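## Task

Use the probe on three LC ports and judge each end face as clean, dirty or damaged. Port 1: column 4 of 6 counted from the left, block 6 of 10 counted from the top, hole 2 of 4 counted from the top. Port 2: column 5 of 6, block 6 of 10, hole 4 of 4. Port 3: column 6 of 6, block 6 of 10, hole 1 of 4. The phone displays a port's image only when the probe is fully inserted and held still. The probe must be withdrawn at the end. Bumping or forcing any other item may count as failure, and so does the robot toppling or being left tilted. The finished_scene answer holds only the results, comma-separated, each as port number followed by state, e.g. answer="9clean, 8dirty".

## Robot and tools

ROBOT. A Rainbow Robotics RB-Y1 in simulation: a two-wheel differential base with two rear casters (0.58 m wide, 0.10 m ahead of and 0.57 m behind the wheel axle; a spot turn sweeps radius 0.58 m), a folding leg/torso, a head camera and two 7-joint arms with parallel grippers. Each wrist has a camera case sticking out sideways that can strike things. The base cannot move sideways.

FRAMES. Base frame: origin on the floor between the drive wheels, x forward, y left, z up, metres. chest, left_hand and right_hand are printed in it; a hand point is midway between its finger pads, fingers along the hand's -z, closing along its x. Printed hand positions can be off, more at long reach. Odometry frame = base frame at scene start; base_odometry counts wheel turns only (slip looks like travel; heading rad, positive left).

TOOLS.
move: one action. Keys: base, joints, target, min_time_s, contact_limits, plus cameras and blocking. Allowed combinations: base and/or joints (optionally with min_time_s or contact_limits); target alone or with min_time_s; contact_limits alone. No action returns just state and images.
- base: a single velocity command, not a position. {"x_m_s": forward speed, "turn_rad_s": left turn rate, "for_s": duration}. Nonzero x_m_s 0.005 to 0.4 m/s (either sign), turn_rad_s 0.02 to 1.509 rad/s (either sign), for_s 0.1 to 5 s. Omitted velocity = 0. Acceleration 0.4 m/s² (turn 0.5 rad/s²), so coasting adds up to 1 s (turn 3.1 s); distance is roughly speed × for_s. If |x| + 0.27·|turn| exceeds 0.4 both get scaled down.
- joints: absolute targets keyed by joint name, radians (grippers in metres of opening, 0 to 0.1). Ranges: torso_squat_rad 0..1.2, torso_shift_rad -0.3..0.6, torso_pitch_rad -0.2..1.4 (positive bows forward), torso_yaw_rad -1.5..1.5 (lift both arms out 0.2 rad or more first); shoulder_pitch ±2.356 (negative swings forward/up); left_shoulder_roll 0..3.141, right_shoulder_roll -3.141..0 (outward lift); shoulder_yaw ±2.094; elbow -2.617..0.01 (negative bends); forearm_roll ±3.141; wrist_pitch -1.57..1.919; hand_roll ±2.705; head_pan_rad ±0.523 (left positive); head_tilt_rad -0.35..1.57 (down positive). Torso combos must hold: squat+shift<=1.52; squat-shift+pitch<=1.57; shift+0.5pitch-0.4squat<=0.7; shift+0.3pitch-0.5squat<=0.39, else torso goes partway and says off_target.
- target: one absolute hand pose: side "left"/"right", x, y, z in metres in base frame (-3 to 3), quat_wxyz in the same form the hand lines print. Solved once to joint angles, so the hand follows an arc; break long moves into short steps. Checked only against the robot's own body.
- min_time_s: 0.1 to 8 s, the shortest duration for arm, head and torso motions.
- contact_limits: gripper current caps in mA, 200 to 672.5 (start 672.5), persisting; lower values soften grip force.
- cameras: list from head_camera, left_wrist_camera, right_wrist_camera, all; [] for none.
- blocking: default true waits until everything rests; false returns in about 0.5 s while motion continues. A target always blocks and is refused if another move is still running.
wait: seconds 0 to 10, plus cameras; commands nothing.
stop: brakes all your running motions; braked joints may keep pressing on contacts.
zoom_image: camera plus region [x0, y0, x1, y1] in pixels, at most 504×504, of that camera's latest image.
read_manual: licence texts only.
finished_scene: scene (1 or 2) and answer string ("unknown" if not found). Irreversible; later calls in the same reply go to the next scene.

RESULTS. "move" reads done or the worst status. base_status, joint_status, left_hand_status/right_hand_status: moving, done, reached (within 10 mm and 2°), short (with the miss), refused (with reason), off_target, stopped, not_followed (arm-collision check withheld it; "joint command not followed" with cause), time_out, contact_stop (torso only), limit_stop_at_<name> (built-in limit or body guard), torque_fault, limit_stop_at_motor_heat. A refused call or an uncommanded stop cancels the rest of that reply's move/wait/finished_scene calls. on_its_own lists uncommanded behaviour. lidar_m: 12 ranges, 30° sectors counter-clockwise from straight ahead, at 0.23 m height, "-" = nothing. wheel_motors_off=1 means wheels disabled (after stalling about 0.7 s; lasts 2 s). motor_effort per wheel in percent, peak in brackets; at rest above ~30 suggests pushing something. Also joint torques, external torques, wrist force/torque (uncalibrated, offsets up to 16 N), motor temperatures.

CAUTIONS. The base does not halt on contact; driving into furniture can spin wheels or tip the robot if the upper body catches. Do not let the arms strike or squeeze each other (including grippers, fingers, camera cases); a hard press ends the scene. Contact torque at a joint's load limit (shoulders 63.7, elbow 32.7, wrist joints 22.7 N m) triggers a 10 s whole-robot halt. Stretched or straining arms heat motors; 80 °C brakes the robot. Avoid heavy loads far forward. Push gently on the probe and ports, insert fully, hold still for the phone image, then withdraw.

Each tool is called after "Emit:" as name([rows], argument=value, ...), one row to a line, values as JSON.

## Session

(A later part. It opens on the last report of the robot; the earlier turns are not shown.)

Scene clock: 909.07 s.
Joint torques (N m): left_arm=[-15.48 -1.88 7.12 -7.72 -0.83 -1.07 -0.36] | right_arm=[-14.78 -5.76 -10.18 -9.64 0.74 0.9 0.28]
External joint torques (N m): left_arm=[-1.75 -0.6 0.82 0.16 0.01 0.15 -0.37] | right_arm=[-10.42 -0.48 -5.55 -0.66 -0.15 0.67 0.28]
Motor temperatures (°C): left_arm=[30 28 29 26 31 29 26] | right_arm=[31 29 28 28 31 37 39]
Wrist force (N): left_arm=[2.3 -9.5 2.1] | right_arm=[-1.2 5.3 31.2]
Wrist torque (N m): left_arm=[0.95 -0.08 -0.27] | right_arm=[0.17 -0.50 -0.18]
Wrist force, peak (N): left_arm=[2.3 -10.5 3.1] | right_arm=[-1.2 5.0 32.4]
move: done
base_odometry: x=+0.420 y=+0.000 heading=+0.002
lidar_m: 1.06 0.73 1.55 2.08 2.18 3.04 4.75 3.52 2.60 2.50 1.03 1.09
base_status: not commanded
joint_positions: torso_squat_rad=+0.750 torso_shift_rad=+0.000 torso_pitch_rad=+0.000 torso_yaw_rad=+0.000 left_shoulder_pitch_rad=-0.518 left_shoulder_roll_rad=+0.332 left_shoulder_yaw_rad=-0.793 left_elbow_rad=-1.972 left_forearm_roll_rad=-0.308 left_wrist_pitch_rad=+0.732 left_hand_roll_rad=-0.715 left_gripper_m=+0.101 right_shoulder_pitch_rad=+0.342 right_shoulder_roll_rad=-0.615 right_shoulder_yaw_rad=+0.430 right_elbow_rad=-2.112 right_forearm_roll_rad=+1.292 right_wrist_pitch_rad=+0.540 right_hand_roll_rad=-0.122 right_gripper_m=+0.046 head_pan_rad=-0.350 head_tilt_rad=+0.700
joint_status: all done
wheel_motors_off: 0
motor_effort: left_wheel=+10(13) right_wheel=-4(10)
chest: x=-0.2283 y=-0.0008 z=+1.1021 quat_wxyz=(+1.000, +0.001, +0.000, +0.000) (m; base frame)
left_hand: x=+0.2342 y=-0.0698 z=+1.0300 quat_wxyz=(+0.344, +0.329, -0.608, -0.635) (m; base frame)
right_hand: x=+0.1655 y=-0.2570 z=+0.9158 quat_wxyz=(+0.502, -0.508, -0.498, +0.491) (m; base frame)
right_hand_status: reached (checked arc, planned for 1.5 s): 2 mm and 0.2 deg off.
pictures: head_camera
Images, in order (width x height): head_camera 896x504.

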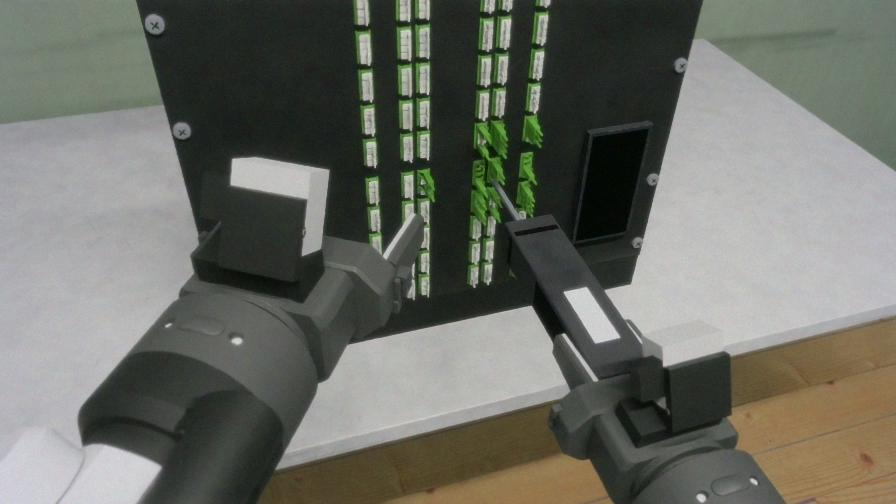

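Emit:
move(target={"side": "right", "x": 0.1680, "y": -0.2571, "z": 0.9173, "quat_wxyz": [0.5012,-0.5092,-0.4986,0.4909]}, cameras=["head_camera"], min_time_s=1.5)

Emit:
move(target={"side": "right", "x": 0.1695, "y": -0.2571, "z": 0.9176, "quat_wxyz": [0.5012,-0.5092,-0.4986,0.4909]}, cameras=["head_camera","right_wrist_camera"], min_time_s=1.5)

Scene clock: 915.87 s.
Joint torques (N m): left_arm=[-15.39 -1.32 6.86 -7.73 -0.84 -0.98 -0.31] | right_arm=[-19.21 -3.97 -10.42 -8.48 0.5 1.1 0.31]
External joint torques (N m): left_arm=[-1.66 -0.04 0.56 0.14 0 0.24 -0.32] | right_arm=[-14.76 1.32 -5.76 0.5 -0.4 0.88 0.31]
Motor temperatures (°C): left_arm=[30 28 29 26 31 29 26] | right_arm=[31 29 28 28 31 37 39]
Wrist force (N): left_arm=[2.0 -9.7 2.7] | right_arm=[-0.8 3.9 48.1]
Wrist torque (N m): left_arm=[0.97 -0.16 -0.25] | right_arm=[0.00 -0.53 -0.16]
Wrist force, peak (N): left_arm=[2.6 -10.4 2.7] | right_arm=[-0.5 4.1 48.2]
move: done
base_odometry: x=+0.420 y=+0.000 heading=+0.002
lidar_m: 1.06 0.72 1.54 2.09 2.18 3.01 4.75 3.53 2.59 2.50 1.00 1.11
base_status: not commanded
joint_positions: torso_squat_rad=+0.750 torso_shift_rad=-0.001 torso_pitch_rad=-0.001 torso_yaw_rad=+0.000 left_shoulder_pitch_rad=-0.518 left_shoulder_roll_rad=+0.332 left_shoulder_yaw_rad=-0.793 left_elbow_rad=-1.972 left_forearm_roll_rad=-0.308 left_wrist_pitch_rad=+0.732 left_hand_roll_rad=-0.715 left_gripper_m=+0.101 right_shoulder_pitch_rad=+0.336 right_shoulder_roll_rad=-0.615 right_shoulder_yaw_rad=+0.430 right_elbow_rad=-2.110 right_forearm_roll_rad=+1.284 right_wrist_pitch_rad=+0.540 right_hand_roll_rad=-0.116 right_gripper_m=+0.046 head_pan_rad=-0.350 head_tilt_rad=+0.700
joint_status: all done
wheel_motors_off: 0
motor_effort: left_wheel=+11(14) right_wheel=+1(4)
chest: x=-0.2285 y=-0.0008 z=+1.1020 quat_wxyz=(+1.000, +0.001, +0.000, +0.000) (m; base frame)
left_hand: x=+0.2340 y=-0.0698 z=+1.0302 quat_wxyz=(+0.344, +0.330, -0.608, -0.635) (m; base frame)
right_hand: x=+0.1666 y=-0.2569 z=+0.9158 quat_wxyz=(+0.502, -0.508, -0.498, +0.492) (m; base frame)
right_hand_status: reached (checked arc, planned for 1.5 s): 2 mm and 0.2 deg off.
pictures: head_camera
Images, in order (width x height): head_camera 896x504.

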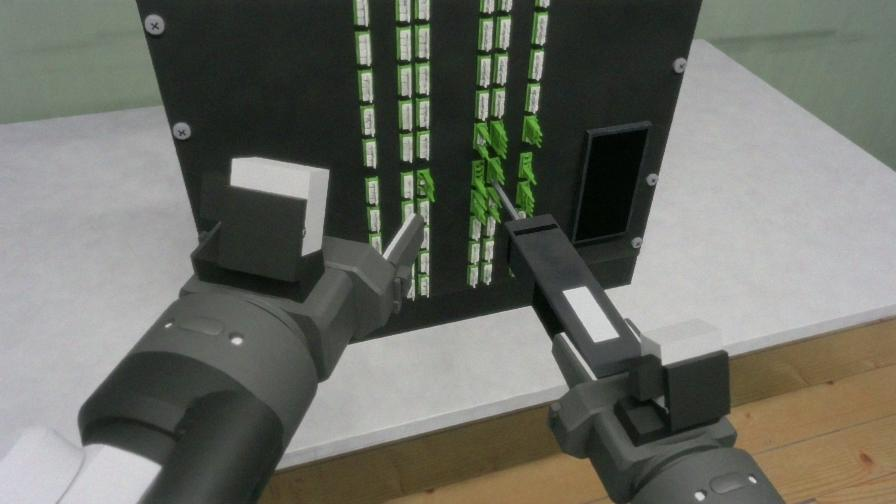

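Scene clock: 917.70 s.
Joint torques (N m): left_arm=[-15.89 -1 6.55 -7.64 -0.88 -1.19 -0.31] | right_arm=[-23.34 -3.44 -12.55 -7.33 0.09 0.93 0.32]
External joint torques (N m): left_arm=[-2.15 0.28 0.24 0.23 -0.03 0.03 -0.32] | right_arm=[-18.79 1.87 -7.87 1.63 -0.81 0.72 0.33]
Motor temperatures (°C): left_arm=[30 28 29 26 31 29 26] | right_arm=[31 29 28 28 31 37 39]
Wrist force (N): left_arm=[2.4 -9.7 2.9] | right_arm=[-0.8 2.2 66.2]
Wrist torque (N m): left_arm=[0.96 -0.06 -0.21] | right_arm=[-0.22 -0.53 -0.17]
Wrist force, peak (N): left_arm=[3.4 -10.6 2.5] | right_arm=[-0.9 2.3 66.4]
move: done
base_odometry: x=+0.420 y=+0.000 heading=+0.002
lidar_m: 1.06 0.74 1.55 2.09 2.18 3.03 4.74 3.51 2.60 2.51 1.02 1.10
base_status: not commanded
joint_positions: torso_squat_rad=+0.750 torso_shift_rad=-0.001 torso_pitch_rad=-0.001 torso_yaw_rad=+0.000 left_shoulder_pitch_rad=-0.518 left_shoulder_roll_rad=+0.332 left_shoulder_yaw_rad=-0.793 left_elbow_rad=-1.972 left_forearm_roll_rad=-0.308 left_wrist_pitch_rad=+0.732 left_hand_roll_rad=-0.715 left_gripper_m=+0.101 right_shoulder_pitch_rad=+0.331 right_shoulder_roll_rad=-0.615 right_shoulder_yaw_rad=+0.431 right_elbow_rad=-2.107 right_forearm_roll_rad=+1.277 right_wrist_pitch_rad=+0.540 right_hand_roll_rad=-0.111 right_gripper_m=+0.046 head_pan_rad=-0.350 head_tilt_rad=+0.700
joint_status: all done
wheel_motors_off: 0
motor_effort: left_wheel=+13(16) right_wheel=+7(7)
chest: x=-0.2287 y=-0.0008 z=+1.1020 quat_wxyz=(+1.000, +0.001, -0.001, +0.000) (m; base frame)
left_hand: x=+0.2338 y=-0.0699 z=+1.0303 quat_wxyz=(+0.343, +0.330, -0.608, -0.635) (m; base frame)
right_hand: x=+0.1678 y=-0.2569 z=+0.9158 quat_wxyz=(+0.502, -0.508, -0.498, +0.492) (m; base frame)
right_hand_status: reached (checked arc, planned for 1.5 s): 3 mm and 0.3 deg off.
pictures: head_camera, right_wrist_camera
Images, in order (width x height): head_camera 896x504, right_wrist_camera 644x364.

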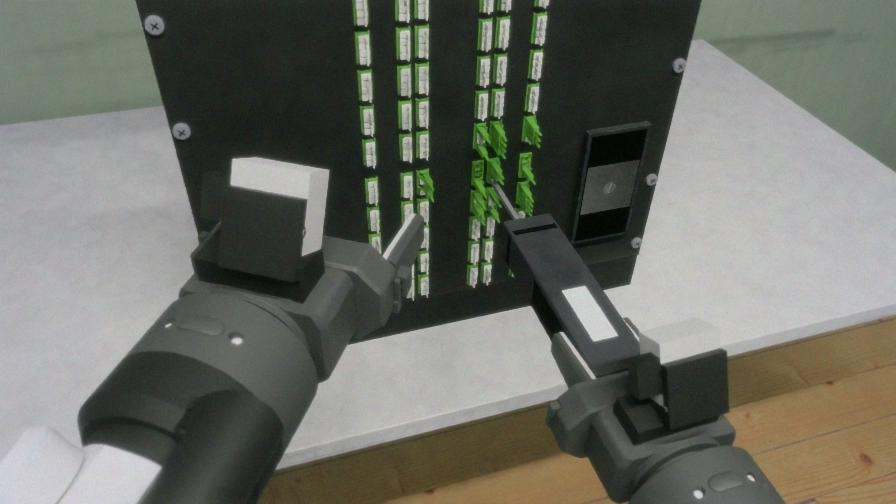

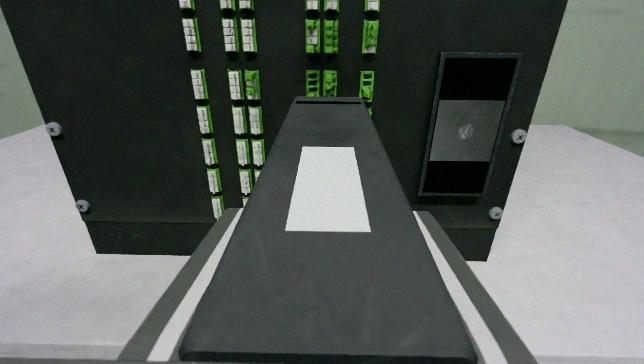

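Emit:
zoom_image(camera="right_wrist_camera", region=[450, 117, 482, 147])

Emit:
zoom_image(camera="head_camera", region=[596, 176, 624, 200])

Emit:
move(target={"side": "right", "x": 0.145, "y": -0.2562, "z": 0.9155, "quat_wxyz": [0.5012,-0.5092,-0.4986,0.4909]}, cameras=["right_wrist_camera"], min_time_s=2.5)

Emit:
zoom_image(camera="right_wrist_camera", region=[270, 130, 390, 240])

Emit:
zoom_image(camera="right_wrist_camera", region=[310, 60, 390, 120])

Scaled by 15.750 from the camera's 644x364 image, which has a finer 1265x715 frame.

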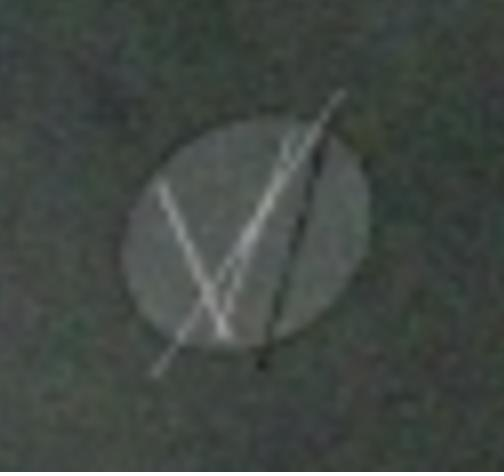

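Scaled by 18.000 from the camera's 896x504 image, which has a finer 1280x720 frame.

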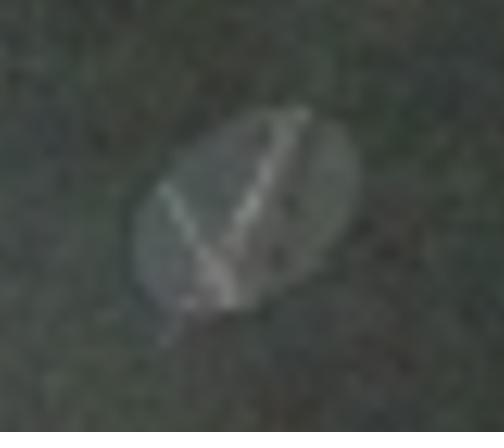

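Scene clock: 928.60 s.
Joint torques (N m): left_arm=[-15.18 -1.47 7.08 -7.73 -0.85 -1.09 -0.27] | right_arm=[-3.63 -5.95 -3.55 -11.88 1.56 0.79 -0.13]
External joint torques (N m): left_arm=[-1.46 -0.19 0.79 0.16 -0.01 0.13 -0.28] | right_arm=[-0.44 -0.83 0.73 -2.82 0.67 0.47 -0.12]
Motor temperatures (°C): left_arm=[30 28 29 26 31 29 26] | right_arm=[31 29 28 27 31 37 39]
Wrist force (N): left_arm=[2.5 -9.6 1.8] | right_arm=[-1.5 5.9 -1.5]
Wrist torque (N m): left_arm=[0.96 -0.05 -0.22] | right_arm=[0.22 -0.24 -0.16]
Wrist force, peak (N): left_arm=[2.3 -10.7 2.8] | right_arm=[-0.8 2.3 66.4]
move: done
base_odometry: x=+0.420 y=+0.000 heading=+0.002
lidar_m: 1.05 0.74 1.56 2.09 2.16 3.03 4.74 3.51 2.61 2.51 1.02 1.11
base_status: not commanded
joint_positions: torso_squat_rad=+0.750 torso_shift_rad=+0.000 torso_pitch_rad=+0.000 torso_yaw_rad=+0.000 left_shoulder_pitch_rad=-0.518 left_shoulder_roll_rad=+0.332 left_shoulder_yaw_rad=-0.793 left_elbow_rad=-1.972 left_forearm_roll_rad=-0.308 left_wrist_pitch_rad=+0.732 left_hand_roll_rad=-0.715 left_gripper_m=+0.101 right_shoulder_pitch_rad=+0.413 right_shoulder_roll_rad=-0.620 right_shoulder_yaw_rad=+0.437 right_elbow_rad=-2.154 right_forearm_roll_rad=+1.368 right_wrist_pitch_rad=+0.543 right_hand_roll_rad=-0.170 right_gripper_m=+0.046 head_pan_rad=-0.350 head_tilt_rad=+0.700
joint_status: all done
wheel_motors_off: 0
motor_effort: left_wheel=+13(15) right_wheel=-9(9)
chest: x=-0.2280 y=-0.0008 z=+1.1021 quat_wxyz=(+1.000, +0.001, +0.000, +0.000) (m; base frame)
left_hand: x=+0.2345 y=-0.0697 z=+1.0299 quat_wxyz=(+0.344, +0.329, -0.608, -0.635) (m; base frame)
right_hand: x=+0.1457 y=-0.2561 z=+0.9149 quat_wxyz=(+0.502, -0.509, -0.498, +0.491) (m; base frame)
right_hand_status: reached (checked arc, planned for 2.5 s): 1 mm and 0.1 deg off.
pictures: right_wrist_camera
Images, in order (width x height): right_wrist_camera 644x364.

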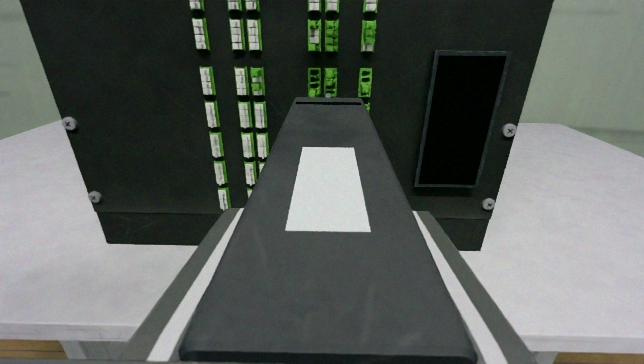

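Scaled by 4.200 from the camera's 644x364 image, which has a finer 1265x715 frame.

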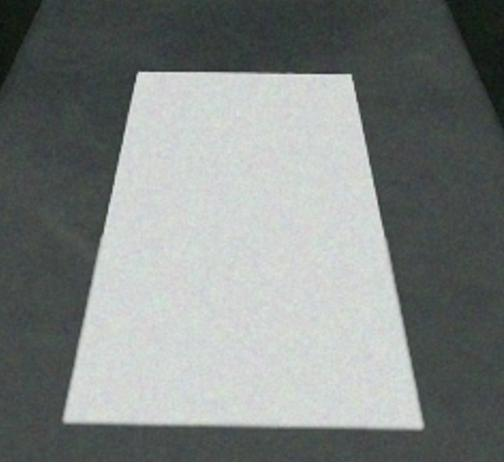

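Scaled by 6.300 from the camera's 644x364 image, which has a finer 1265x715 frame.

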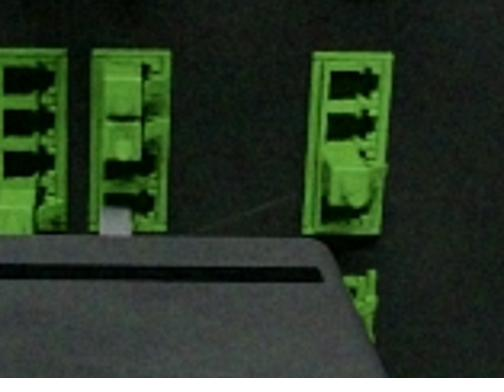

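Emit:
move(target={"side": "right", "x": 0.105, "y": -0.2545, "z": 0.9155, "quat_wxyz": [0.5012,-0.5092,-0.4986,0.4909]}, cameras=[], min_time_s=1)

Emit:
move(target={"side": "right", "x": 0.105, "y": -0.2875, "z": 0.9340, "quat_wxyz": [0.5012,-0.5092,-0.4986,0.4909]}, cameras=["right_wrist_camera"], min_time_s=1)

Emit:
zoom_image(camera="right_wrist_camera", region=[300, 60, 380, 110])

Emit:
move(target={"side": "right", "x": 0.142, "y": -0.2892, "z": 0.9340, "quat_wxyz": [0.5012,-0.5092,-0.4986,0.4909]}, cameras=["right_wrist_camera","left_wrist_camera"], min_time_s=1.5)

Emit:
zoom_image(camera="right_wrist_camera", region=[318, 78, 340, 100])

Emit:
zoom_image(camera="left_wrist_camera", region=[370, 145, 430, 205])

Scene clock: 943.67 s.
Joint torques (N m): left_arm=[-15.79 -1.31 6.32 -7.78 -0.79 -1.34 -0.31] | right_arm=[-1.27 -5.47 -2.98 -11.89 1.39 1.01 -0.04]
External joint torques (N m): left_arm=[-2.07 -0.03 0.02 0.1 0.05 -0.12 -0.32] | right_arm=[-0.36 -0.53 0.63 -2.76 0.51 0.49 -0.04]
Motor temperatures (°C): left_arm=[30 28 29 26 31 29 26] | right_arm=[31 29 28 28 31 37 39]
Wrist force (N): left_arm=[2.5 -9.1 2.5] | right_arm=[-1.7 5.9 -1.4]
Wrist torque (N m): left_arm=[0.86 -0.10 -0.23] | right_arm=[0.22 -0.22 -0.16]
Wrist force, peak (N): left_arm=[2.8 -10.3 2.7] | right_arm=[-1.7 6.3 -1.5]
move: done
base_odometry: x=+0.420 y=+0.000 heading=+0.002
lidar_m: 1.06 0.74 1.54 2.08 2.19 3.02 4.74 3.52 2.60 2.50 1.02 1.10
base_status: not commanded
joint_positions: torso_squat_rad=+0.750 torso_shift_rad=+0.000 torso_pitch_rad=+0.000 torso_yaw_rad=+0.000 left_shoulder_pitch_rad=-0.518 left_shoulder_roll_rad=+0.332 left_shoulder_yaw_rad=-0.793 left_elbow_rad=-1.972 left_forearm_roll_rad=-0.308 left_wrist_pitch_rad=+0.732 left_hand_roll_rad=-0.715 left_gripper_m=+0.101 right_shoulder_pitch_rad=+0.555 right_shoulder_roll_rad=-0.646 right_shoulder_yaw_rad=+0.460 right_elbow_rad=-2.233 right_forearm_roll_rad=+1.527 right_wrist_pitch_rad=+0.566 right_hand_roll_rad=-0.280 right_gripper_m=+0.046 head_pan_rad=-0.350 head_tilt_rad=+0.700
joint_status: all done
wheel_motors_off: 0
motor_effort: left_wheel=+12(13) right_wheel=-9(10)
chest: x=-0.2280 y=-0.0008 z=+1.1021 quat_wxyz=(+1.000, +0.001, +0.000, +0.000) (m; base frame)
left_hand: x=+0.2345 y=-0.0697 z=+1.0299 quat_wxyz=(+0.344, +0.329, -0.608, -0.635) (m; base frame)
right_hand: x=+0.1052 y=-0.2544 z=+0.9153 quat_wxyz=(+0.502, -0.509, -0.498, +0.492) (m; base frame)
right_hand_status: reached (checked arc, planned for 1.0 s): 0 mm and 0.2 deg off.
pictures: none
No camera images: "cameras" was empty.

Scene clock: 945.00 s.
Joint torques (N m): left_arm=[-15.56 -1.21 6.63 -7.77 -0.84 -1.09 -0.23] | right_arm=[-0.86 -6.69 -5.97 -11.39 0.79 0.62 -0.13]
External joint torques (N m): left_arm=[-1.83 0.07 0.34 0.11 0 0.14 -0.25] | right_arm=[-0.07 -0.39 -1.34 -2.7 -0.04 0 -0.12]
Motor temperatures (°C): left_arm=[30 28 29 26 31 29 26] | right_arm=[31 29 28 28 31 37 39]
Wrist force (N): left_arm=[2.8 -9.4 2.5] | right_arm=[-1.6 5.7 -1.1]
Wrist torque (N m): left_arm=[0.90 -0.01 -0.24] | right_arm=[0.28 -0.21 -0.12]
Wrist force, peak (N): left_arm=[2.5 -10.2 3.2] | right_arm=[-1.7 6.2 -1.3]
move: done
base_odometry: x=+0.420 y=+0.000 heading=+0.002
lidar_m: 1.05 0.72 1.56 2.08 2.18 3.03 4.76 3.52 2.61 2.51 1.01 1.11
base_status: not commanded
joint_positions: torso_squat_rad=+0.750 torso_shift_rad=+0.000 torso_pitch_rad=+0.000 torso_yaw_rad=+0.000 left_shoulder_pitch_rad=-0.518 left_shoulder_roll_rad=+0.332 left_shoulder_yaw_rad=-0.793 left_elbow_rad=-1.972 left_forearm_roll_rad=-0.308 left_wrist_pitch_rad=+0.732 left_hand_roll_rad=-0.715 left_gripper_m=+0.101 right_shoulder_pitch_rad=+0.597 right_shoulder_roll_rad=-0.749 right_shoulder_yaw_rad=+0.359 right_elbow_rad=-2.282 right_forearm_roll_rad=+1.459 right_wrist_pitch_rad=+0.548 right_hand_roll_rad=-0.334 right_gripper_m=+0.046 head_pan_rad=-0.350 head_tilt_rad=+0.700
joint_status: all done
wheel_motors_off: 0
motor_effort: left_wheel=+12(14) right_wheel=-9(10)
chest: x=-0.2280 y=-0.0008 z=+1.1021 quat_wxyz=(+1.000, +0.001, +0.000, +0.000) (m; base frame)
left_hand: x=+0.2345 y=-0.0697 z=+1.0299 quat_wxyz=(+0.344, +0.329, -0.608, -0.635) (m; base frame)
right_hand: x=+0.1050 y=-0.2874 z=+0.9337 quat_wxyz=(+0.501, -0.509, -0.498, +0.491) (m; base frame)
right_hand_status: reached (checked arc, planned for 1.0 s): 0 mm and 0.0 deg off.
pictures: right_wrist_camera
Images, in order (width x height): right_wrist_camera 644x364.

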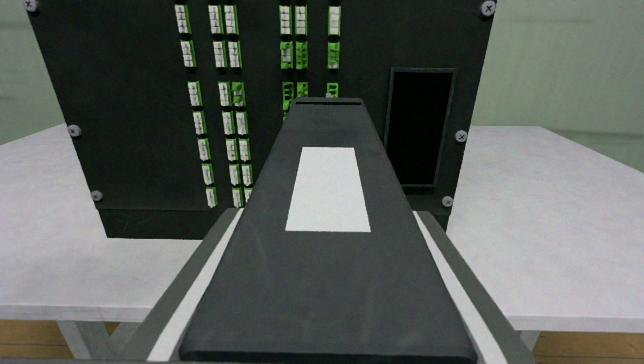

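Scaled by 6.300 from the camera's 644x364 image, which has a finer 1265x715 frame.

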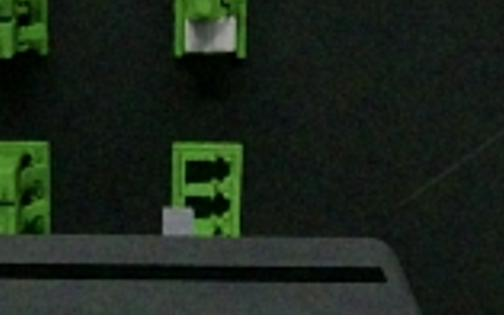

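Scene clock: 946.83 s.
Joint torques (N m): left_arm=[-15.21 -1.14 6.79 -7.8 -0.98 -1.16 -0.47] | right_arm=[-4.96 -5.36 -6.91 -10.17 0.78 0.24 0.14]
External joint torques (N m): left_arm=[-1.49 0.14 0.49 0.08 -0.14 0.06 -0.48] | right_arm=[-2.11 1.31 -1.66 -1.58 -0.06 -0.17 0.15]
Motor temperatures (°C): left_arm=[30 28 29 26 31 29 26] | right_arm=[31 29 28 28 31 37 39]
Wrist force (N): left_arm=[2.5 -9.4 2.5] | right_arm=[-1.5 5.5 -1.3]
Wrist torque (N m): left_arm=[0.94 -0.07 -0.24] | right_arm=[0.28 -0.26 -0.14]
Wrist force, peak (N): left_arm=[2.7 -10.5 2.7] | right_arm=[-1.9 6.1 -1.4]
move: done
base_odometry: x=+0.420 y=+0.000 heading=+0.002
lidar_m: 1.04 0.73 1.55 2.08 2.17 3.03 4.75 3.53 2.61 2.51 1.01 1.11
base_status: not commanded
joint_positions: torso_squat_rad=+0.750 torso_shift_rad=+0.000 torso_pitch_rad=+0.000 torso_yaw_rad=+0.000 left_shoulder_pitch_rad=-0.518 left_shoulder_roll_rad=+0.332 left_shoulder_yaw_rad=-0.793 left_elbow_rad=-1.972 left_forearm_roll_rad=-0.308 left_wrist_pitch_rad=+0.732 left_hand_roll_rad=-0.715 left_gripper_m=+0.101 right_shoulder_pitch_rad=+0.461 right_shoulder_roll_rad=-0.729 right_shoulder_yaw_rad=+0.349 right_elbow_rad=-2.211 right_forearm_roll_rad=+1.304 right_wrist_pitch_rad=+0.525 right_hand_roll_rad=-0.222 right_gripper_m=+0.046 head_pan_rad=-0.350 head_tilt_rad=+0.700
joint_status: all done
wheel_motors_off: 0
motor_effort: left_wheel=+11(13) right_wheel=-9(10)
chest: x=-0.2280 y=-0.0008 z=+1.1021 quat_wxyz=(+1.000, +0.001, +0.000, +0.000) (m; base frame)
left_hand: x=+0.2345 y=-0.0697 z=+1.0299 quat_wxyz=(+0.344, +0.329, -0.608, -0.635) (m; base frame)
right_hand: x=+0.1416 y=-0.2891 z=+0.9336 quat_wxyz=(+0.501, -0.509, -0.499, +0.491) (m; base frame)
right_hand_status: reached (checked arc, planned for 1.5 s): 1 mm and 0.1 deg off.
pictures: left_wrist_camera, right_wrist_camera
Images, in order (width x height): left_wrist_camera 644x364, right_wrist_camera 644x364.

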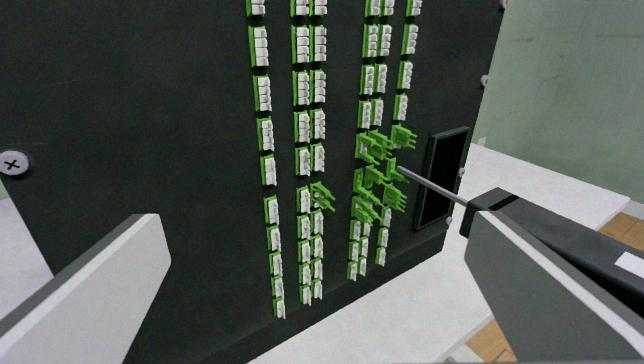

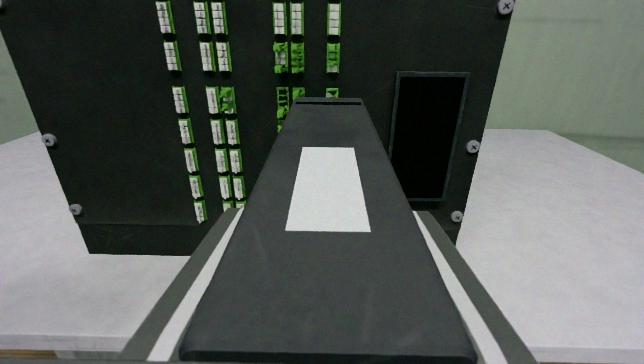

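Scaled by 22.909 from the camera's 644x364 image, which has a finer 1265x715 frame.

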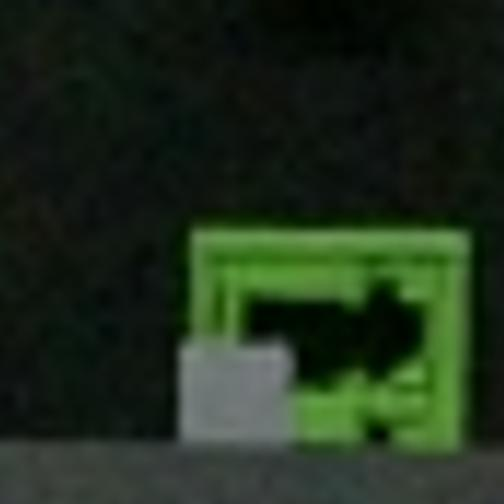

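Scaled by 8.400 from the camera's 644x364 image, which has a finer 1265x715 frame.

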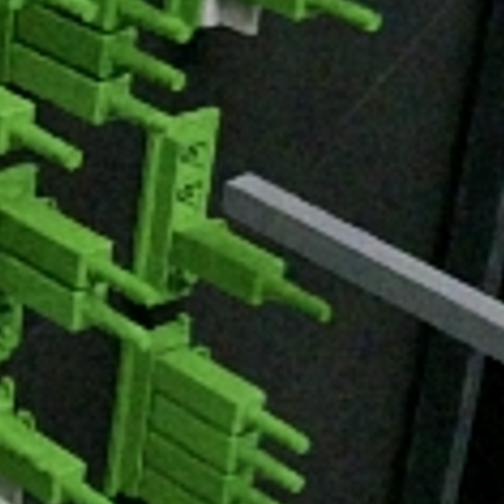

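Emit:
move(target={"side": "right", "x": 0.1500, "y": -0.2920, "z": 0.9340, "quat_wxyz": [0.5012,-0.5092,-0.4986,0.4909]}, cameras=["right_wrist_camera","left_wrist_camera"], min_time_s=1.5)

Emit:
zoom_image(camera="right_wrist_camera", region=[318, 78, 340, 100])

Emit:
zoom_image(camera="left_wrist_camera", region=[375, 150, 405, 180])

Scene clock: 957.17 s.
Joint torques (N m): left_arm=[-15.71 -1.17 6.6 -7.74 -0.88 -1.08 -0.43] | right_arm=[-5.52 -7.7 -7.05 -10.08 0.79 0.19 0.25]
External joint torques (N m): left_arm=[-1.99 0.11 0.3 0.14 -0.04 0.15 -0.44] | right_arm=[-2.23 -0.85 -1.6 -1.56 -0.05 -0.2 0.26]
Motor temperatures (°C): left_arm=[30 28 29 26 31 29 26] | right_arm=[31 29 28 28 31 37 39]
Wrist force (N): left_arm=[2.9 -10.2 2.3] | right_arm=[-1.2 5.7 -1.7]
Wrist torque (N m): left_arm=[1.00 -0.04 -0.23] | right_arm=[0.28 -0.22 -0.14]
Wrist force, peak (N): left_arm=[2.4 -10.3 2.7] | right_arm=[-1.4 6.4 -1.4]
move: done
base_odometry: x=+0.420 y=+0.000 heading=+0.002
lidar_m: 1.05 0.73 1.56 2.08 2.17 3.01 4.75 3.53 2.59 2.51 1.01 1.09
base_status: not commanded
joint_positions: torso_squat_rad=+0.750 torso_shift_rad=+0.000 torso_pitch_rad=+0.000 torso_yaw_rad=+0.000 left_shoulder_pitch_rad=-0.518 left_shoulder_roll_rad=+0.332 left_shoulder_yaw_rad=-0.793 left_elbow_rad=-1.972 left_forearm_roll_rad=-0.308 left_wrist_pitch_rad=+0.732 left_hand_roll_rad=-0.715 left_gripper_m=+0.101 right_shoulder_pitch_rad=+0.433 right_shoulder_roll_rad=-0.733 right_shoulder_yaw_rad=+0.344 right_elbow_rad=-2.192 right_forearm_roll_rad=+1.274 right_wrist_pitch_rad=+0.522 right_hand_roll_rad=-0.209 right_gripper_m=+0.046 head_pan_rad=-0.350 head_tilt_rad=+0.700
joint_status: all done
wheel_motors_off: 0
motor_effort: left_wheel=+11(14) right_wheel=-9(10)
chest: x=-0.2280 y=-0.0008 z=+1.1021 quat_wxyz=(+1.000, +0.001, +0.000, +0.000) (m; base frame)
left_hand: x=+0.2345 y=-0.0697 z=+1.0299 quat_wxyz=(+0.344, +0.329, -0.608, -0.635) (m; base frame)
right_hand: x=+0.1495 y=-0.2920 z=+0.9338 quat_wxyz=(+0.501, -0.509, -0.499, +0.491) (m; base frame)
right_hand_status: reached (checked arc, planned for 1.5 s): 1 mm and 0.0 deg off.
pictures: left_wrist_camera, right_wrist_camera
Images, in order (width x height): left_wrist_camera 644x364, right_wrist_camera 644x364.

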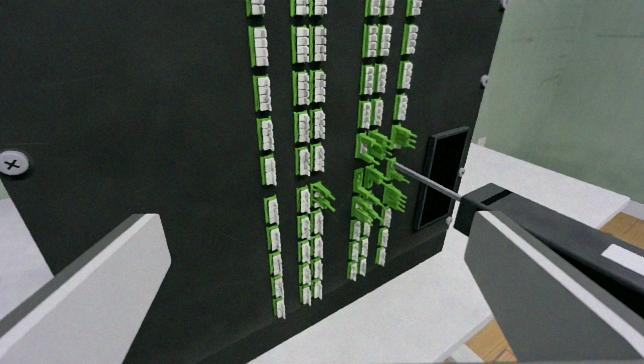

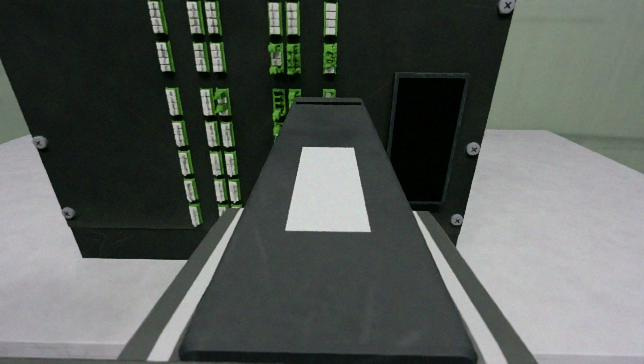

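Scaled by 22.909 from the camera's 644x364 image, which has a finer 1265x715 frame.

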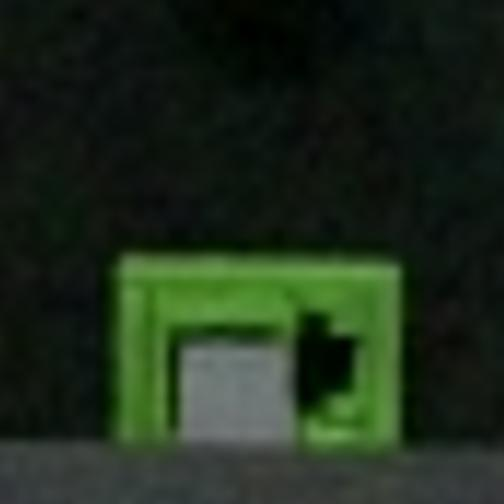

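Scaled by 16.800 from the camera's 644x364 image, which has a finer 1265x715 frame.

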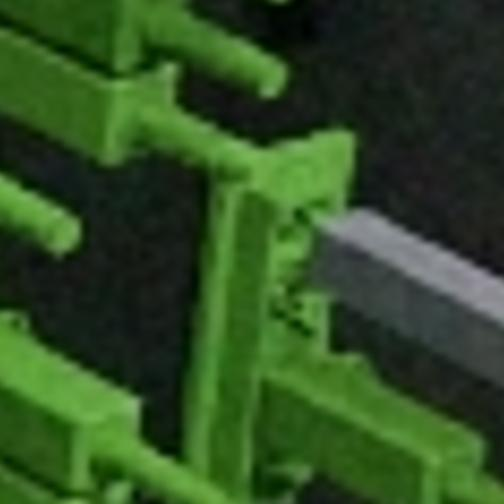

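Emit:
move(target={"side": "right", "x": 0.146, "y": -0.2914, "z": 0.9340, "quat_wxyz": [0.5012,-0.5092,-0.4986,0.4909]}, cameras=[])

Emit:
move(target={"side": "right", "x": 0.1507, "y": -0.2916, "z": 0.9340, "quat_wxyz": [0.5012,-0.5092,-0.4986,0.4909]}, cameras=["right_wrist_camera"], min_time_s=1)

Emit:
zoom_image(camera="right_wrist_camera", region=[318, 78, 340, 100])

Emit:
move(target={"side": "right", "x": 0.1525, "y": -0.2917, "z": 0.9340, "quat_wxyz": [0.5012,-0.5092,-0.4986,0.4909]}, cameras=["right_wrist_camera"], min_time_s=1.5)

Emit:
zoom_image(camera="right_wrist_camera", region=[318, 78, 340, 100])

Scene clock: 965.83 s.
Joint torques (N m): left_arm=[-15.66 -1.24 6.29 -7.86 -0.88 -1.19 -0.46] | right_arm=[-4.52 -7.04 -6.31 -10.72 1.21 0.54 0.16]
External joint torques (N m): left_arm=[-1.93 0.04 0 0.02 -0.04 0.03 -0.47] | right_arm=[-1.43 -0.25 -0.94 -2.18 0.37 0.14 0.17]
Motor temperatures (°C): left_arm=[30 28 29 26 31 29 26] | right_arm=[31 29 28 28 31 37 39]
Wrist force (N): left_arm=[2.3 -9.2 2.7] | right_arm=[-1.5 5.6 -1.5]
Wrist torque (N m): left_arm=[0.90 -0.09 -0.29] | right_arm=[0.28 -0.24 -0.14]
Wrist force, peak (N): left_arm=[2.6 -10.6 2.5] | right_arm=[-2.3 8.4 -0.8]
move: done
base_odometry: x=+0.420 y=+0.000 heading=+0.002
lidar_m: 1.07 0.73 1.55 2.09 2.18 3.03 4.75 3.53 2.60 2.51 1.01 1.11
base_status: not commanded
joint_positions: torso_squat_rad=+0.750 torso_shift_rad=+0.000 torso_pitch_rad=+0.000 torso_yaw_rad=+0.000 left_shoulder_pitch_rad=-0.518 left_shoulder_roll_rad=+0.332 left_shoulder_yaw_rad=-0.793 left_elbow_rad=-1.972 left_forearm_roll_rad=-0.308 left_wrist_pitch_rad=+0.732 left_hand_roll_rad=-0.715 left_gripper_m=+0.101 right_shoulder_pitch_rad=+0.446 right_shoulder_roll_rad=-0.732 right_shoulder_yaw_rad=+0.345 right_elbow_rad=-2.200 right_forearm_roll_rad=+1.285 right_wrist_pitch_rad=+0.523 right_hand_roll_rad=-0.214 right_gripper_m=+0.046 head_pan_rad=-0.350 head_tilt_rad=+0.700
joint_status: all done
wheel_motors_off: 0
motor_effort: left_wheel=+10(13) right_wheel=-10(10)
chest: x=-0.2280 y=-0.0008 z=+1.1021 quat_wxyz=(+1.000, +0.001, +0.000, +0.000) (m; base frame)
left_hand: x=+0.2345 y=-0.0697 z=+1.0299 quat_wxyz=(+0.344, +0.329, -0.608, -0.635) (m; base frame)
right_hand: x=+0.1460 y=-0.2914 z=+0.9336 quat_wxyz=(+0.502, -0.509, -0.498, +0.491) (m; base frame)
right_hand_status: reached (checked arc, planned for 0.1 s): 0 mm and 0.1 deg off.
pictures: none
No camera images: "cameras" was empty.

Scene clock: 967.17 s.
Joint torques (N m): left_arm=[-15.75 -0.98 6.61 -7.8 -0.99 -1.21 -0.59] | right_arm=[-5.82 -5.97 -5.05 -10.04 0.8 0.22 0.24]
External joint torques (N m): left_arm=[-2.03 0.3 0.31 0.08 -0.15 0.01 -0.6] | right_arm=[-2.47 0.89 0.41 -1.52 -0.04 -0.16 0.25]
Motor temperatures (°C): left_arm=[30 28 29 26 31 29 26] | right_arm=[31 29 28 28 31 37 39]
Wrist force (N): left_arm=[2.1 -9.7 2.1] | right_arm=[-1.7 6.0 -1.3]
Wrist torque (N m): left_arm=[0.94 -0.10 -0.22] | right_arm=[0.23 -0.27 -0.14]
Wrist force, peak (N): left_arm=[2.6 -10.5 2.3] | right_arm=[-1.4 6.1 -1.5]
move: done
base_odometry: x=+0.420 y=+0.000 heading=+0.002
lidar_m: 1.06 0.73 1.56 2.09 2.18 3.04 4.75 3.52 2.60 2.51 1.02 1.10
base_status: not commanded
joint_positions: torso_squat_rad=+0.750 torso_shift_rad=+0.000 torso_pitch_rad=+0.000 torso_yaw_rad=+0.000 left_shoulder_pitch_rad=-0.518 left_shoulder_roll_rad=+0.332 left_shoulder_yaw_rad=-0.793 left_elbow_rad=-1.972 left_forearm_roll_rad=-0.308 left_wrist_pitch_rad=+0.732 left_hand_roll_rad=-0.715 left_gripper_m=+0.101 right_shoulder_pitch_rad=+0.429 right_shoulder_roll_rad=-0.732 right_shoulder_yaw_rad=+0.345 right_elbow_rad=-2.190 right_forearm_roll_rad=+1.270 right_wrist_pitch_rad=+0.523 right_hand_roll_rad=-0.204 right_gripper_m=+0.046 head_pan_rad=-0.350 head_tilt_rad=+0.700
joint_status: all done
wheel_motors_off: 0
motor_effort: left_wheel=+12(14) right_wheel=-10(10)
chest: x=-0.2280 y=-0.0008 z=+1.1021 quat_wxyz=(+1.000, +0.001, +0.000, +0.000) (m; base frame)
left_hand: x=+0.2345 y=-0.0697 z=+1.0299 quat_wxyz=(+0.344, +0.329, -0.608, -0.635) (m; base frame)
right_hand: x=+0.1505 y=-0.2918 z=+0.9338 quat_wxyz=(+0.501, -0.509, -0.498, +0.491) (m; base frame)
right_hand_status: reached (checked arc, planned for 1.0 s): 0 mm and 0.0 deg off.
pictures: right_wrist_camera
Images, in order (width x height): right_wrist_camera 644x364.

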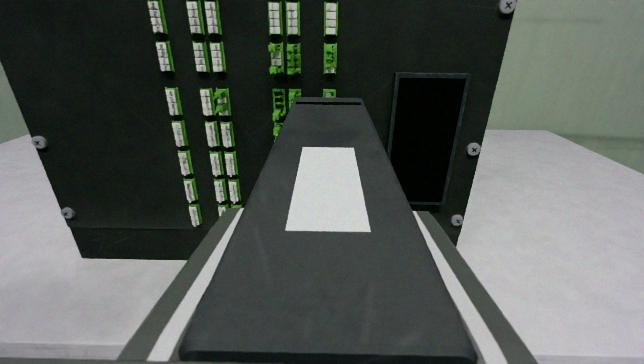

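Scaled by 22.909 from the camera's 644x364 image, which has a finer 1265x715 frame.

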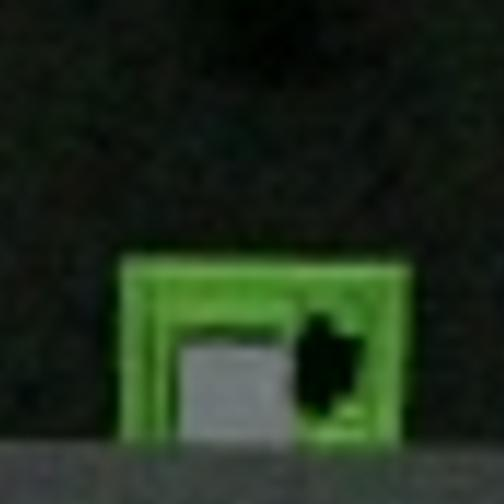

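Scene clock: 969.00 s.
Joint torques (N m): left_arm=[-15.38 -1.25 6.51 -7.81 -0.8 -1.24 -0.14] | right_arm=[-5.36 -5.83 -5.19 -9.45 0.64 0.89 0.28]
External joint torques (N m): left_arm=[-1.66 0.03 0.21 0.08 0.05 -0.02 -0.15] | right_arm=[-1.9 1.05 0.3 -0.95 -0.2 0.51 0.29]
Motor temperatures (°C): left_arm=[30 28 29 26 31 29 26] | right_arm=[31 29 28 28 31 37 39]
Wrist force (N): left_arm=[2.4 -9.1 2.1] | right_arm=[-0.7 5.5 -0.7]
Wrist torque (N m): left_arm=[0.92 -0.07 -0.22] | right_arm=[0.08 -0.34 -0.14]
Wrist force, peak (N): left_arm=[2.8 -10.5 2.2] | right_arm=[-1.7 6.1 -1.4]
move: done
base_odometry: x=+0.420 y=+0.000 heading=+0.002
lidar_m: 1.05 0.74 1.55 2.08 2.18 3.03 4.76 3.52 2.58 2.50 1.01 1.08
base_status: not commanded
joint_positions: torso_squat_rad=+0.750 torso_shift_rad=+0.000 torso_pitch_rad=+0.000 torso_yaw_rad=+0.000 left_shoulder_pitch_rad=-0.518 left_shoulder_roll_rad=+0.332 left_shoulder_yaw_rad=-0.793 left_elbow_rad=-1.972 left_forearm_roll_rad=-0.308 left_wrist_pitch_rad=+0.732 left_hand_roll_rad=-0.715 left_gripper_m=+0.101 right_shoulder_pitch_rad=+0.421 right_shoulder_roll_rad=-0.732 right_shoulder_yaw_rad=+0.346 right_elbow_rad=-2.186 right_forearm_roll_rad=+1.262 right_wrist_pitch_rad=+0.523 right_hand_roll_rad=-0.200 right_gripper_m=+0.046 head_pan_rad=-0.350 head_tilt_rad=+0.700
joint_status: all done
wheel_motors_off: 0
motor_effort: left_wheel=+11(14) right_wheel=-10(10)
chest: x=-0.2280 y=-0.0008 z=+1.1021 quat_wxyz=(+1.000, +0.001, +0.000, +0.000) (m; base frame)
left_hand: x=+0.2345 y=-0.0697 z=+1.0299 quat_wxyz=(+0.344, +0.329, -0.608, -0.635) (m; base frame)
right_hand: x=+0.1524 y=-0.2918 z=+0.9338 quat_wxyz=(+0.501, -0.509, -0.498, +0.491) (m; base frame)
right_hand_status: reached (checked arc, planned for 1.5 s): 0 mm and 0.0 deg off.
pictures: right_wrist_camera
Images, in order (width x height): right_wrist_camera 644x364.

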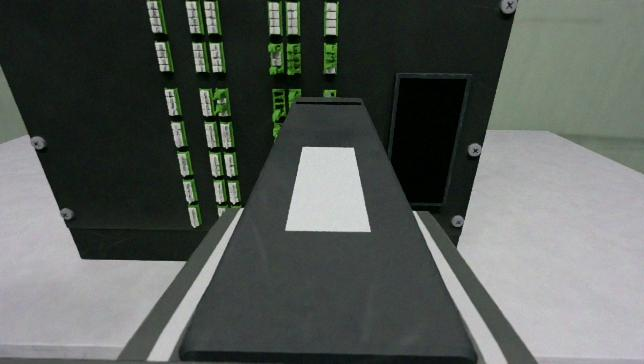

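Scaled by 22.909 from the camera's 644x364 image, which has a finer 1265x715 frame.

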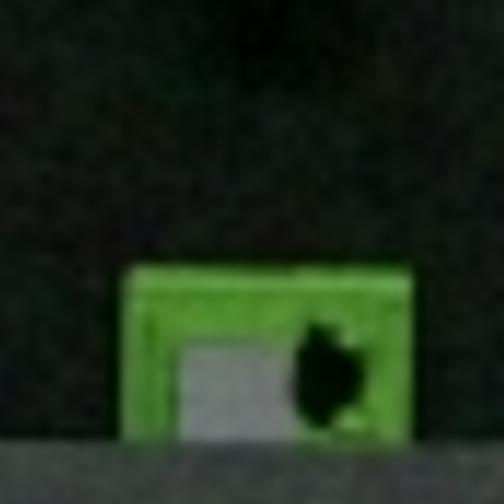

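Emit:
move(target={"side": "right", "x": 0.1565, "y": -0.2917, "z": 0.9341, "quat_wxyz": [0.5012,-0.5092,-0.4986,0.4909]}, cameras=[], min_time_s=1.5)

Emit:
move(target={"side": "right", "x": 0.1600, "y": -0.2918, "z": 0.9343, "quat_wxyz": [0.5012,-0.5092,-0.4986,0.4909]}, cameras=[], min_time_s=1.5)

Emit:
move(target={"side": "right", "x": 0.1635, "y": -0.2919, "z": 0.9350, "quat_wxyz": [0.5012,-0.5092,-0.4986,0.4909]}, cameras=["head_camera"], min_time_s=1.5)

Scene clock: 979.03 s.
Joint torques (N m): left_arm=[-15.49 -0.76 6.69 -7.7 -1.03 -0.95 -0.27] | right_arm=[-6 -5.86 -5.29 -9.64 0.66 1.01 0.2]
External joint torques (N m): left_arm=[-1.77 0.52 0.4 0.18 -0.19 0.27 -0.28] | right_arm=[-2.3 1.07 0.27 -1.15 -0.18 0.65 0.21]
Motor temperatures (°C): left_arm=[30 28 29 26 31 29 26] | right_arm=[31 29 28 27 31 37 39]
Wrist force (N): left_arm=[1.9 -9.7 2.7] | right_arm=[-0.8 5.6 -1.0]
Wrist torque (N m): left_arm=[0.99 -0.14 -0.19] | right_arm=[0.09 -0.31 -0.15]
Wrist force, peak (N): left_arm=[2.2 -10.7 3.0] | right_arm=[-1.4 6.7 -1.2]
move: done
base_odometry: x=+0.420 y=+0.000 heading=+0.002
lidar_m: 1.06 0.73 1.56 2.08 2.17 3.03 4.76 3.53 2.61 2.51 1.02 1.10
base_status: not commanded
joint_positions: torso_squat_rad=+0.750 torso_shift_rad=+0.000 torso_pitch_rad=+0.000 torso_yaw_rad=+0.000 left_shoulder_pitch_rad=-0.518 left_shoulder_roll_rad=+0.332 left_shoulder_yaw_rad=-0.793 left_elbow_rad=-1.972 left_forearm_roll_rad=-0.308 left_wrist_pitch_rad=+0.732 left_hand_roll_rad=-0.715 left_gripper_m=+0.101 right_shoulder_pitch_rad=+0.406 right_shoulder_roll_rad=-0.732 right_shoulder_yaw_rad=+0.347 right_elbow_rad=-2.177 right_forearm_roll_rad=+1.248 right_wrist_pitch_rad=+0.523 right_hand_roll_rad=-0.190 right_gripper_m=+0.046 head_pan_rad=-0.350 head_tilt_rad=+0.700
joint_status: all done
wheel_motors_off: 0
motor_effort: left_wheel=+11(13) right_wheel=-10(10)
chest: x=-0.2280 y=-0.0008 z=+1.1021 quat_wxyz=(+1.000, +0.001, +0.000, +0.000) (m; base frame)
left_hand: x=+0.2345 y=-0.0697 z=+1.0299 quat_wxyz=(+0.344, +0.329, -0.608, -0.635) (m; base frame)
right_hand: x=+0.1563 y=-0.2918 z=+0.9339 quat_wxyz=(+0.501, -0.509, -0.498, +0.491) (m; base frame)
right_hand_status: reached (checked arc, planned for 1.5 s): 0 mm and 0.0 deg off.
pictures: none
No camera images: "cameras" was empty.

Scene clock: 980.87 s.
Joint torques (N m): left_arm=[-16.01 -1.28 6.49 -7.65 -0.77 -1.17 -0.19] | right_arm=[-6.27 -6.78 -5.43 -9.61 0.66 1.17 0.28]
External joint torques (N m): left_arm=[-2.29 0 0.2 0.23 0.08 0.05 -0.2] | right_arm=[-2.36 0.19 0.19 -1.14 -0.19 0.83 0.29]
Motor temperatures (°C): left_arm=[30 28 29 26 31 29 26] | right_arm=[31 29 28 27 31 37 39]
Wrist force (N): left_arm=[2.2 -8.9 2.6] | right_arm=[-0.8 5.9 -1.2]
Wrist torque (N m): left_arm=[0.87 -0.09 -0.25] | right_arm=[0.13 -0.41 -0.16]
Wrist force, peak (N): left_arm=[2.6 -10.8 1.9] | right_arm=[-1.4 7.0 -0.9]
move: done
base_odometry: x=+0.420 y=+0.000 heading=+0.002
lidar_m: 1.06 0.73 1.55 2.08 2.18 3.02 4.75 3.51 2.61 2.51 1.01 1.09
base_status: not commanded
joint_positions: torso_squat_rad=+0.750 torso_shift_rad=+0.000 torso_pitch_rad=+0.000 torso_yaw_rad=+0.000 left_shoulder_pitch_rad=-0.518 left_shoulder_roll_rad=+0.332 left_shoulder_yaw_rad=-0.793 left_elbow_rad=-1.972 left_forearm_roll_rad=-0.308 left_wrist_pitch_rad=+0.732 left_hand_roll_rad=-0.715 left_gripper_m=+0.101 right_shoulder_pitch_rad=+0.393 right_shoulder_roll_rad=-0.732 right_shoulder_yaw_rad=+0.348 right_elbow_rad=-2.170 right_forearm_roll_rad=+1.235 right_wrist_pitch_rad=+0.524 right_hand_roll_rad=-0.182 right_gripper_m=+0.046 head_pan_rad=-0.350 head_tilt_rad=+0.700
joint_status: all done
wheel_motors_off: 0
motor_effort: left_wheel=+12(13) right_wheel=-10(10)
chest: x=-0.2280 y=-0.0008 z=+1.1021 quat_wxyz=(+1.000, +0.001, +0.000, +0.000) (m; base frame)
left_hand: x=+0.2345 y=-0.0697 z=+1.0299 quat_wxyz=(+0.344, +0.329, -0.608, -0.635) (m; base frame)
right_hand: x=+0.1598 y=-0.2918 z=+0.9341 quat_wxyz=(+0.501, -0.509, -0.499, +0.491) (m; base frame)
right_hand_status: reached (checked arc, planned for 1.5 s): 0 mm and 0.0 deg off.
pictures: none
No camera images: "cameras" was empty.

Scene clock: 982.70 s.
Joint torques (N m): left_arm=[-15.47 -1.23 6.68 -7.6 -0.77 -1.25 -0.38] | right_arm=[-8.39 -7.97 -6.7 -9.55 0.79 1.24 0.29]
External joint torques (N m): left_arm=[-1.75 0.05 0.38 0.28 0.08 -0.03 -0.4] | right_arm=[-4.28 -0.95 -1.01 -1.1 -0.06 0.92 0.3]
Motor temperatures (°C): left_arm=[30 28 29 26 31 29 26] | right_arm=[31 29 28 27 31 37 39]
Wrist force (N): left_arm=[2.2 -10.2 2.7] | right_arm=[-0.5 6.3 5.8]
Wrist torque (N m): left_arm=[1.02 -0.07 -0.21] | right_arm=[0.23 -0.49 -0.15]
Wrist force, peak (N): left_arm=[2.5 -10.2 2.3] | right_arm=[-0.5 6.5 6.1]
move: done
base_odometry: x=+0.420 y=+0.000 heading=+0.002
lidar_m: 1.05 0.73 1.56 2.08 2.17 3.02 4.75 3.54 2.59 2.50 1.00 1.09
base_status: not commanded
joint_positions: torso_squat_rad=+0.750 torso_shift_rad=+0.000 torso_pitch_rad=+0.000 torso_yaw_rad=+0.000 left_shoulder_pitch_rad=-0.518 left_shoulder_roll_rad=+0.332 left_shoulder_yaw_rad=-0.793 left_elbow_rad=-1.972 left_forearm_roll_rad=-0.308 left_wrist_pitch_rad=+0.732 left_hand_roll_rad=-0.715 left_gripper_m=+0.101 right_shoulder_pitch_rad=+0.379 right_shoulder_roll_rad=-0.733 right_shoulder_yaw_rad=+0.349 right_elbow_rad=-2.164 right_forearm_roll_rad=+1.219 right_wrist_pitch_rad=+0.526 right_hand_roll_rad=-0.171 right_gripper_m=+0.046 head_pan_rad=-0.350 head_tilt_rad=+0.700
joint_status: all done
wheel_motors_off: 0
motor_effort: left_wheel=+11(14) right_wheel=-10(10)
chest: x=-0.2280 y=-0.0008 z=+1.1021 quat_wxyz=(+1.000, +0.001, +0.000, +0.000) (m; base frame)
left_hand: x=+0.2345 y=-0.0697 z=+1.0299 quat_wxyz=(+0.344, +0.329, -0.608, -0.635) (m; base frame)
right_hand: x=+0.1631 y=-0.2919 z=+0.9345 quat_wxyz=(+0.502, -0.509, -0.498, +0.491) (m; base frame)
right_hand_status: reached (checked arc, planned for 1.5 s): 1 mm and 0.1 deg off.
pictures: head_camera
Images, in order (width x height): head_camera 896x504.

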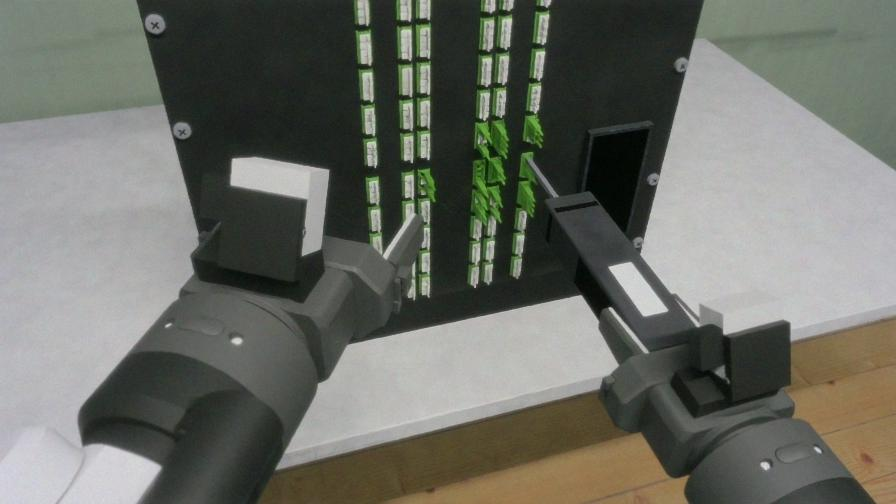

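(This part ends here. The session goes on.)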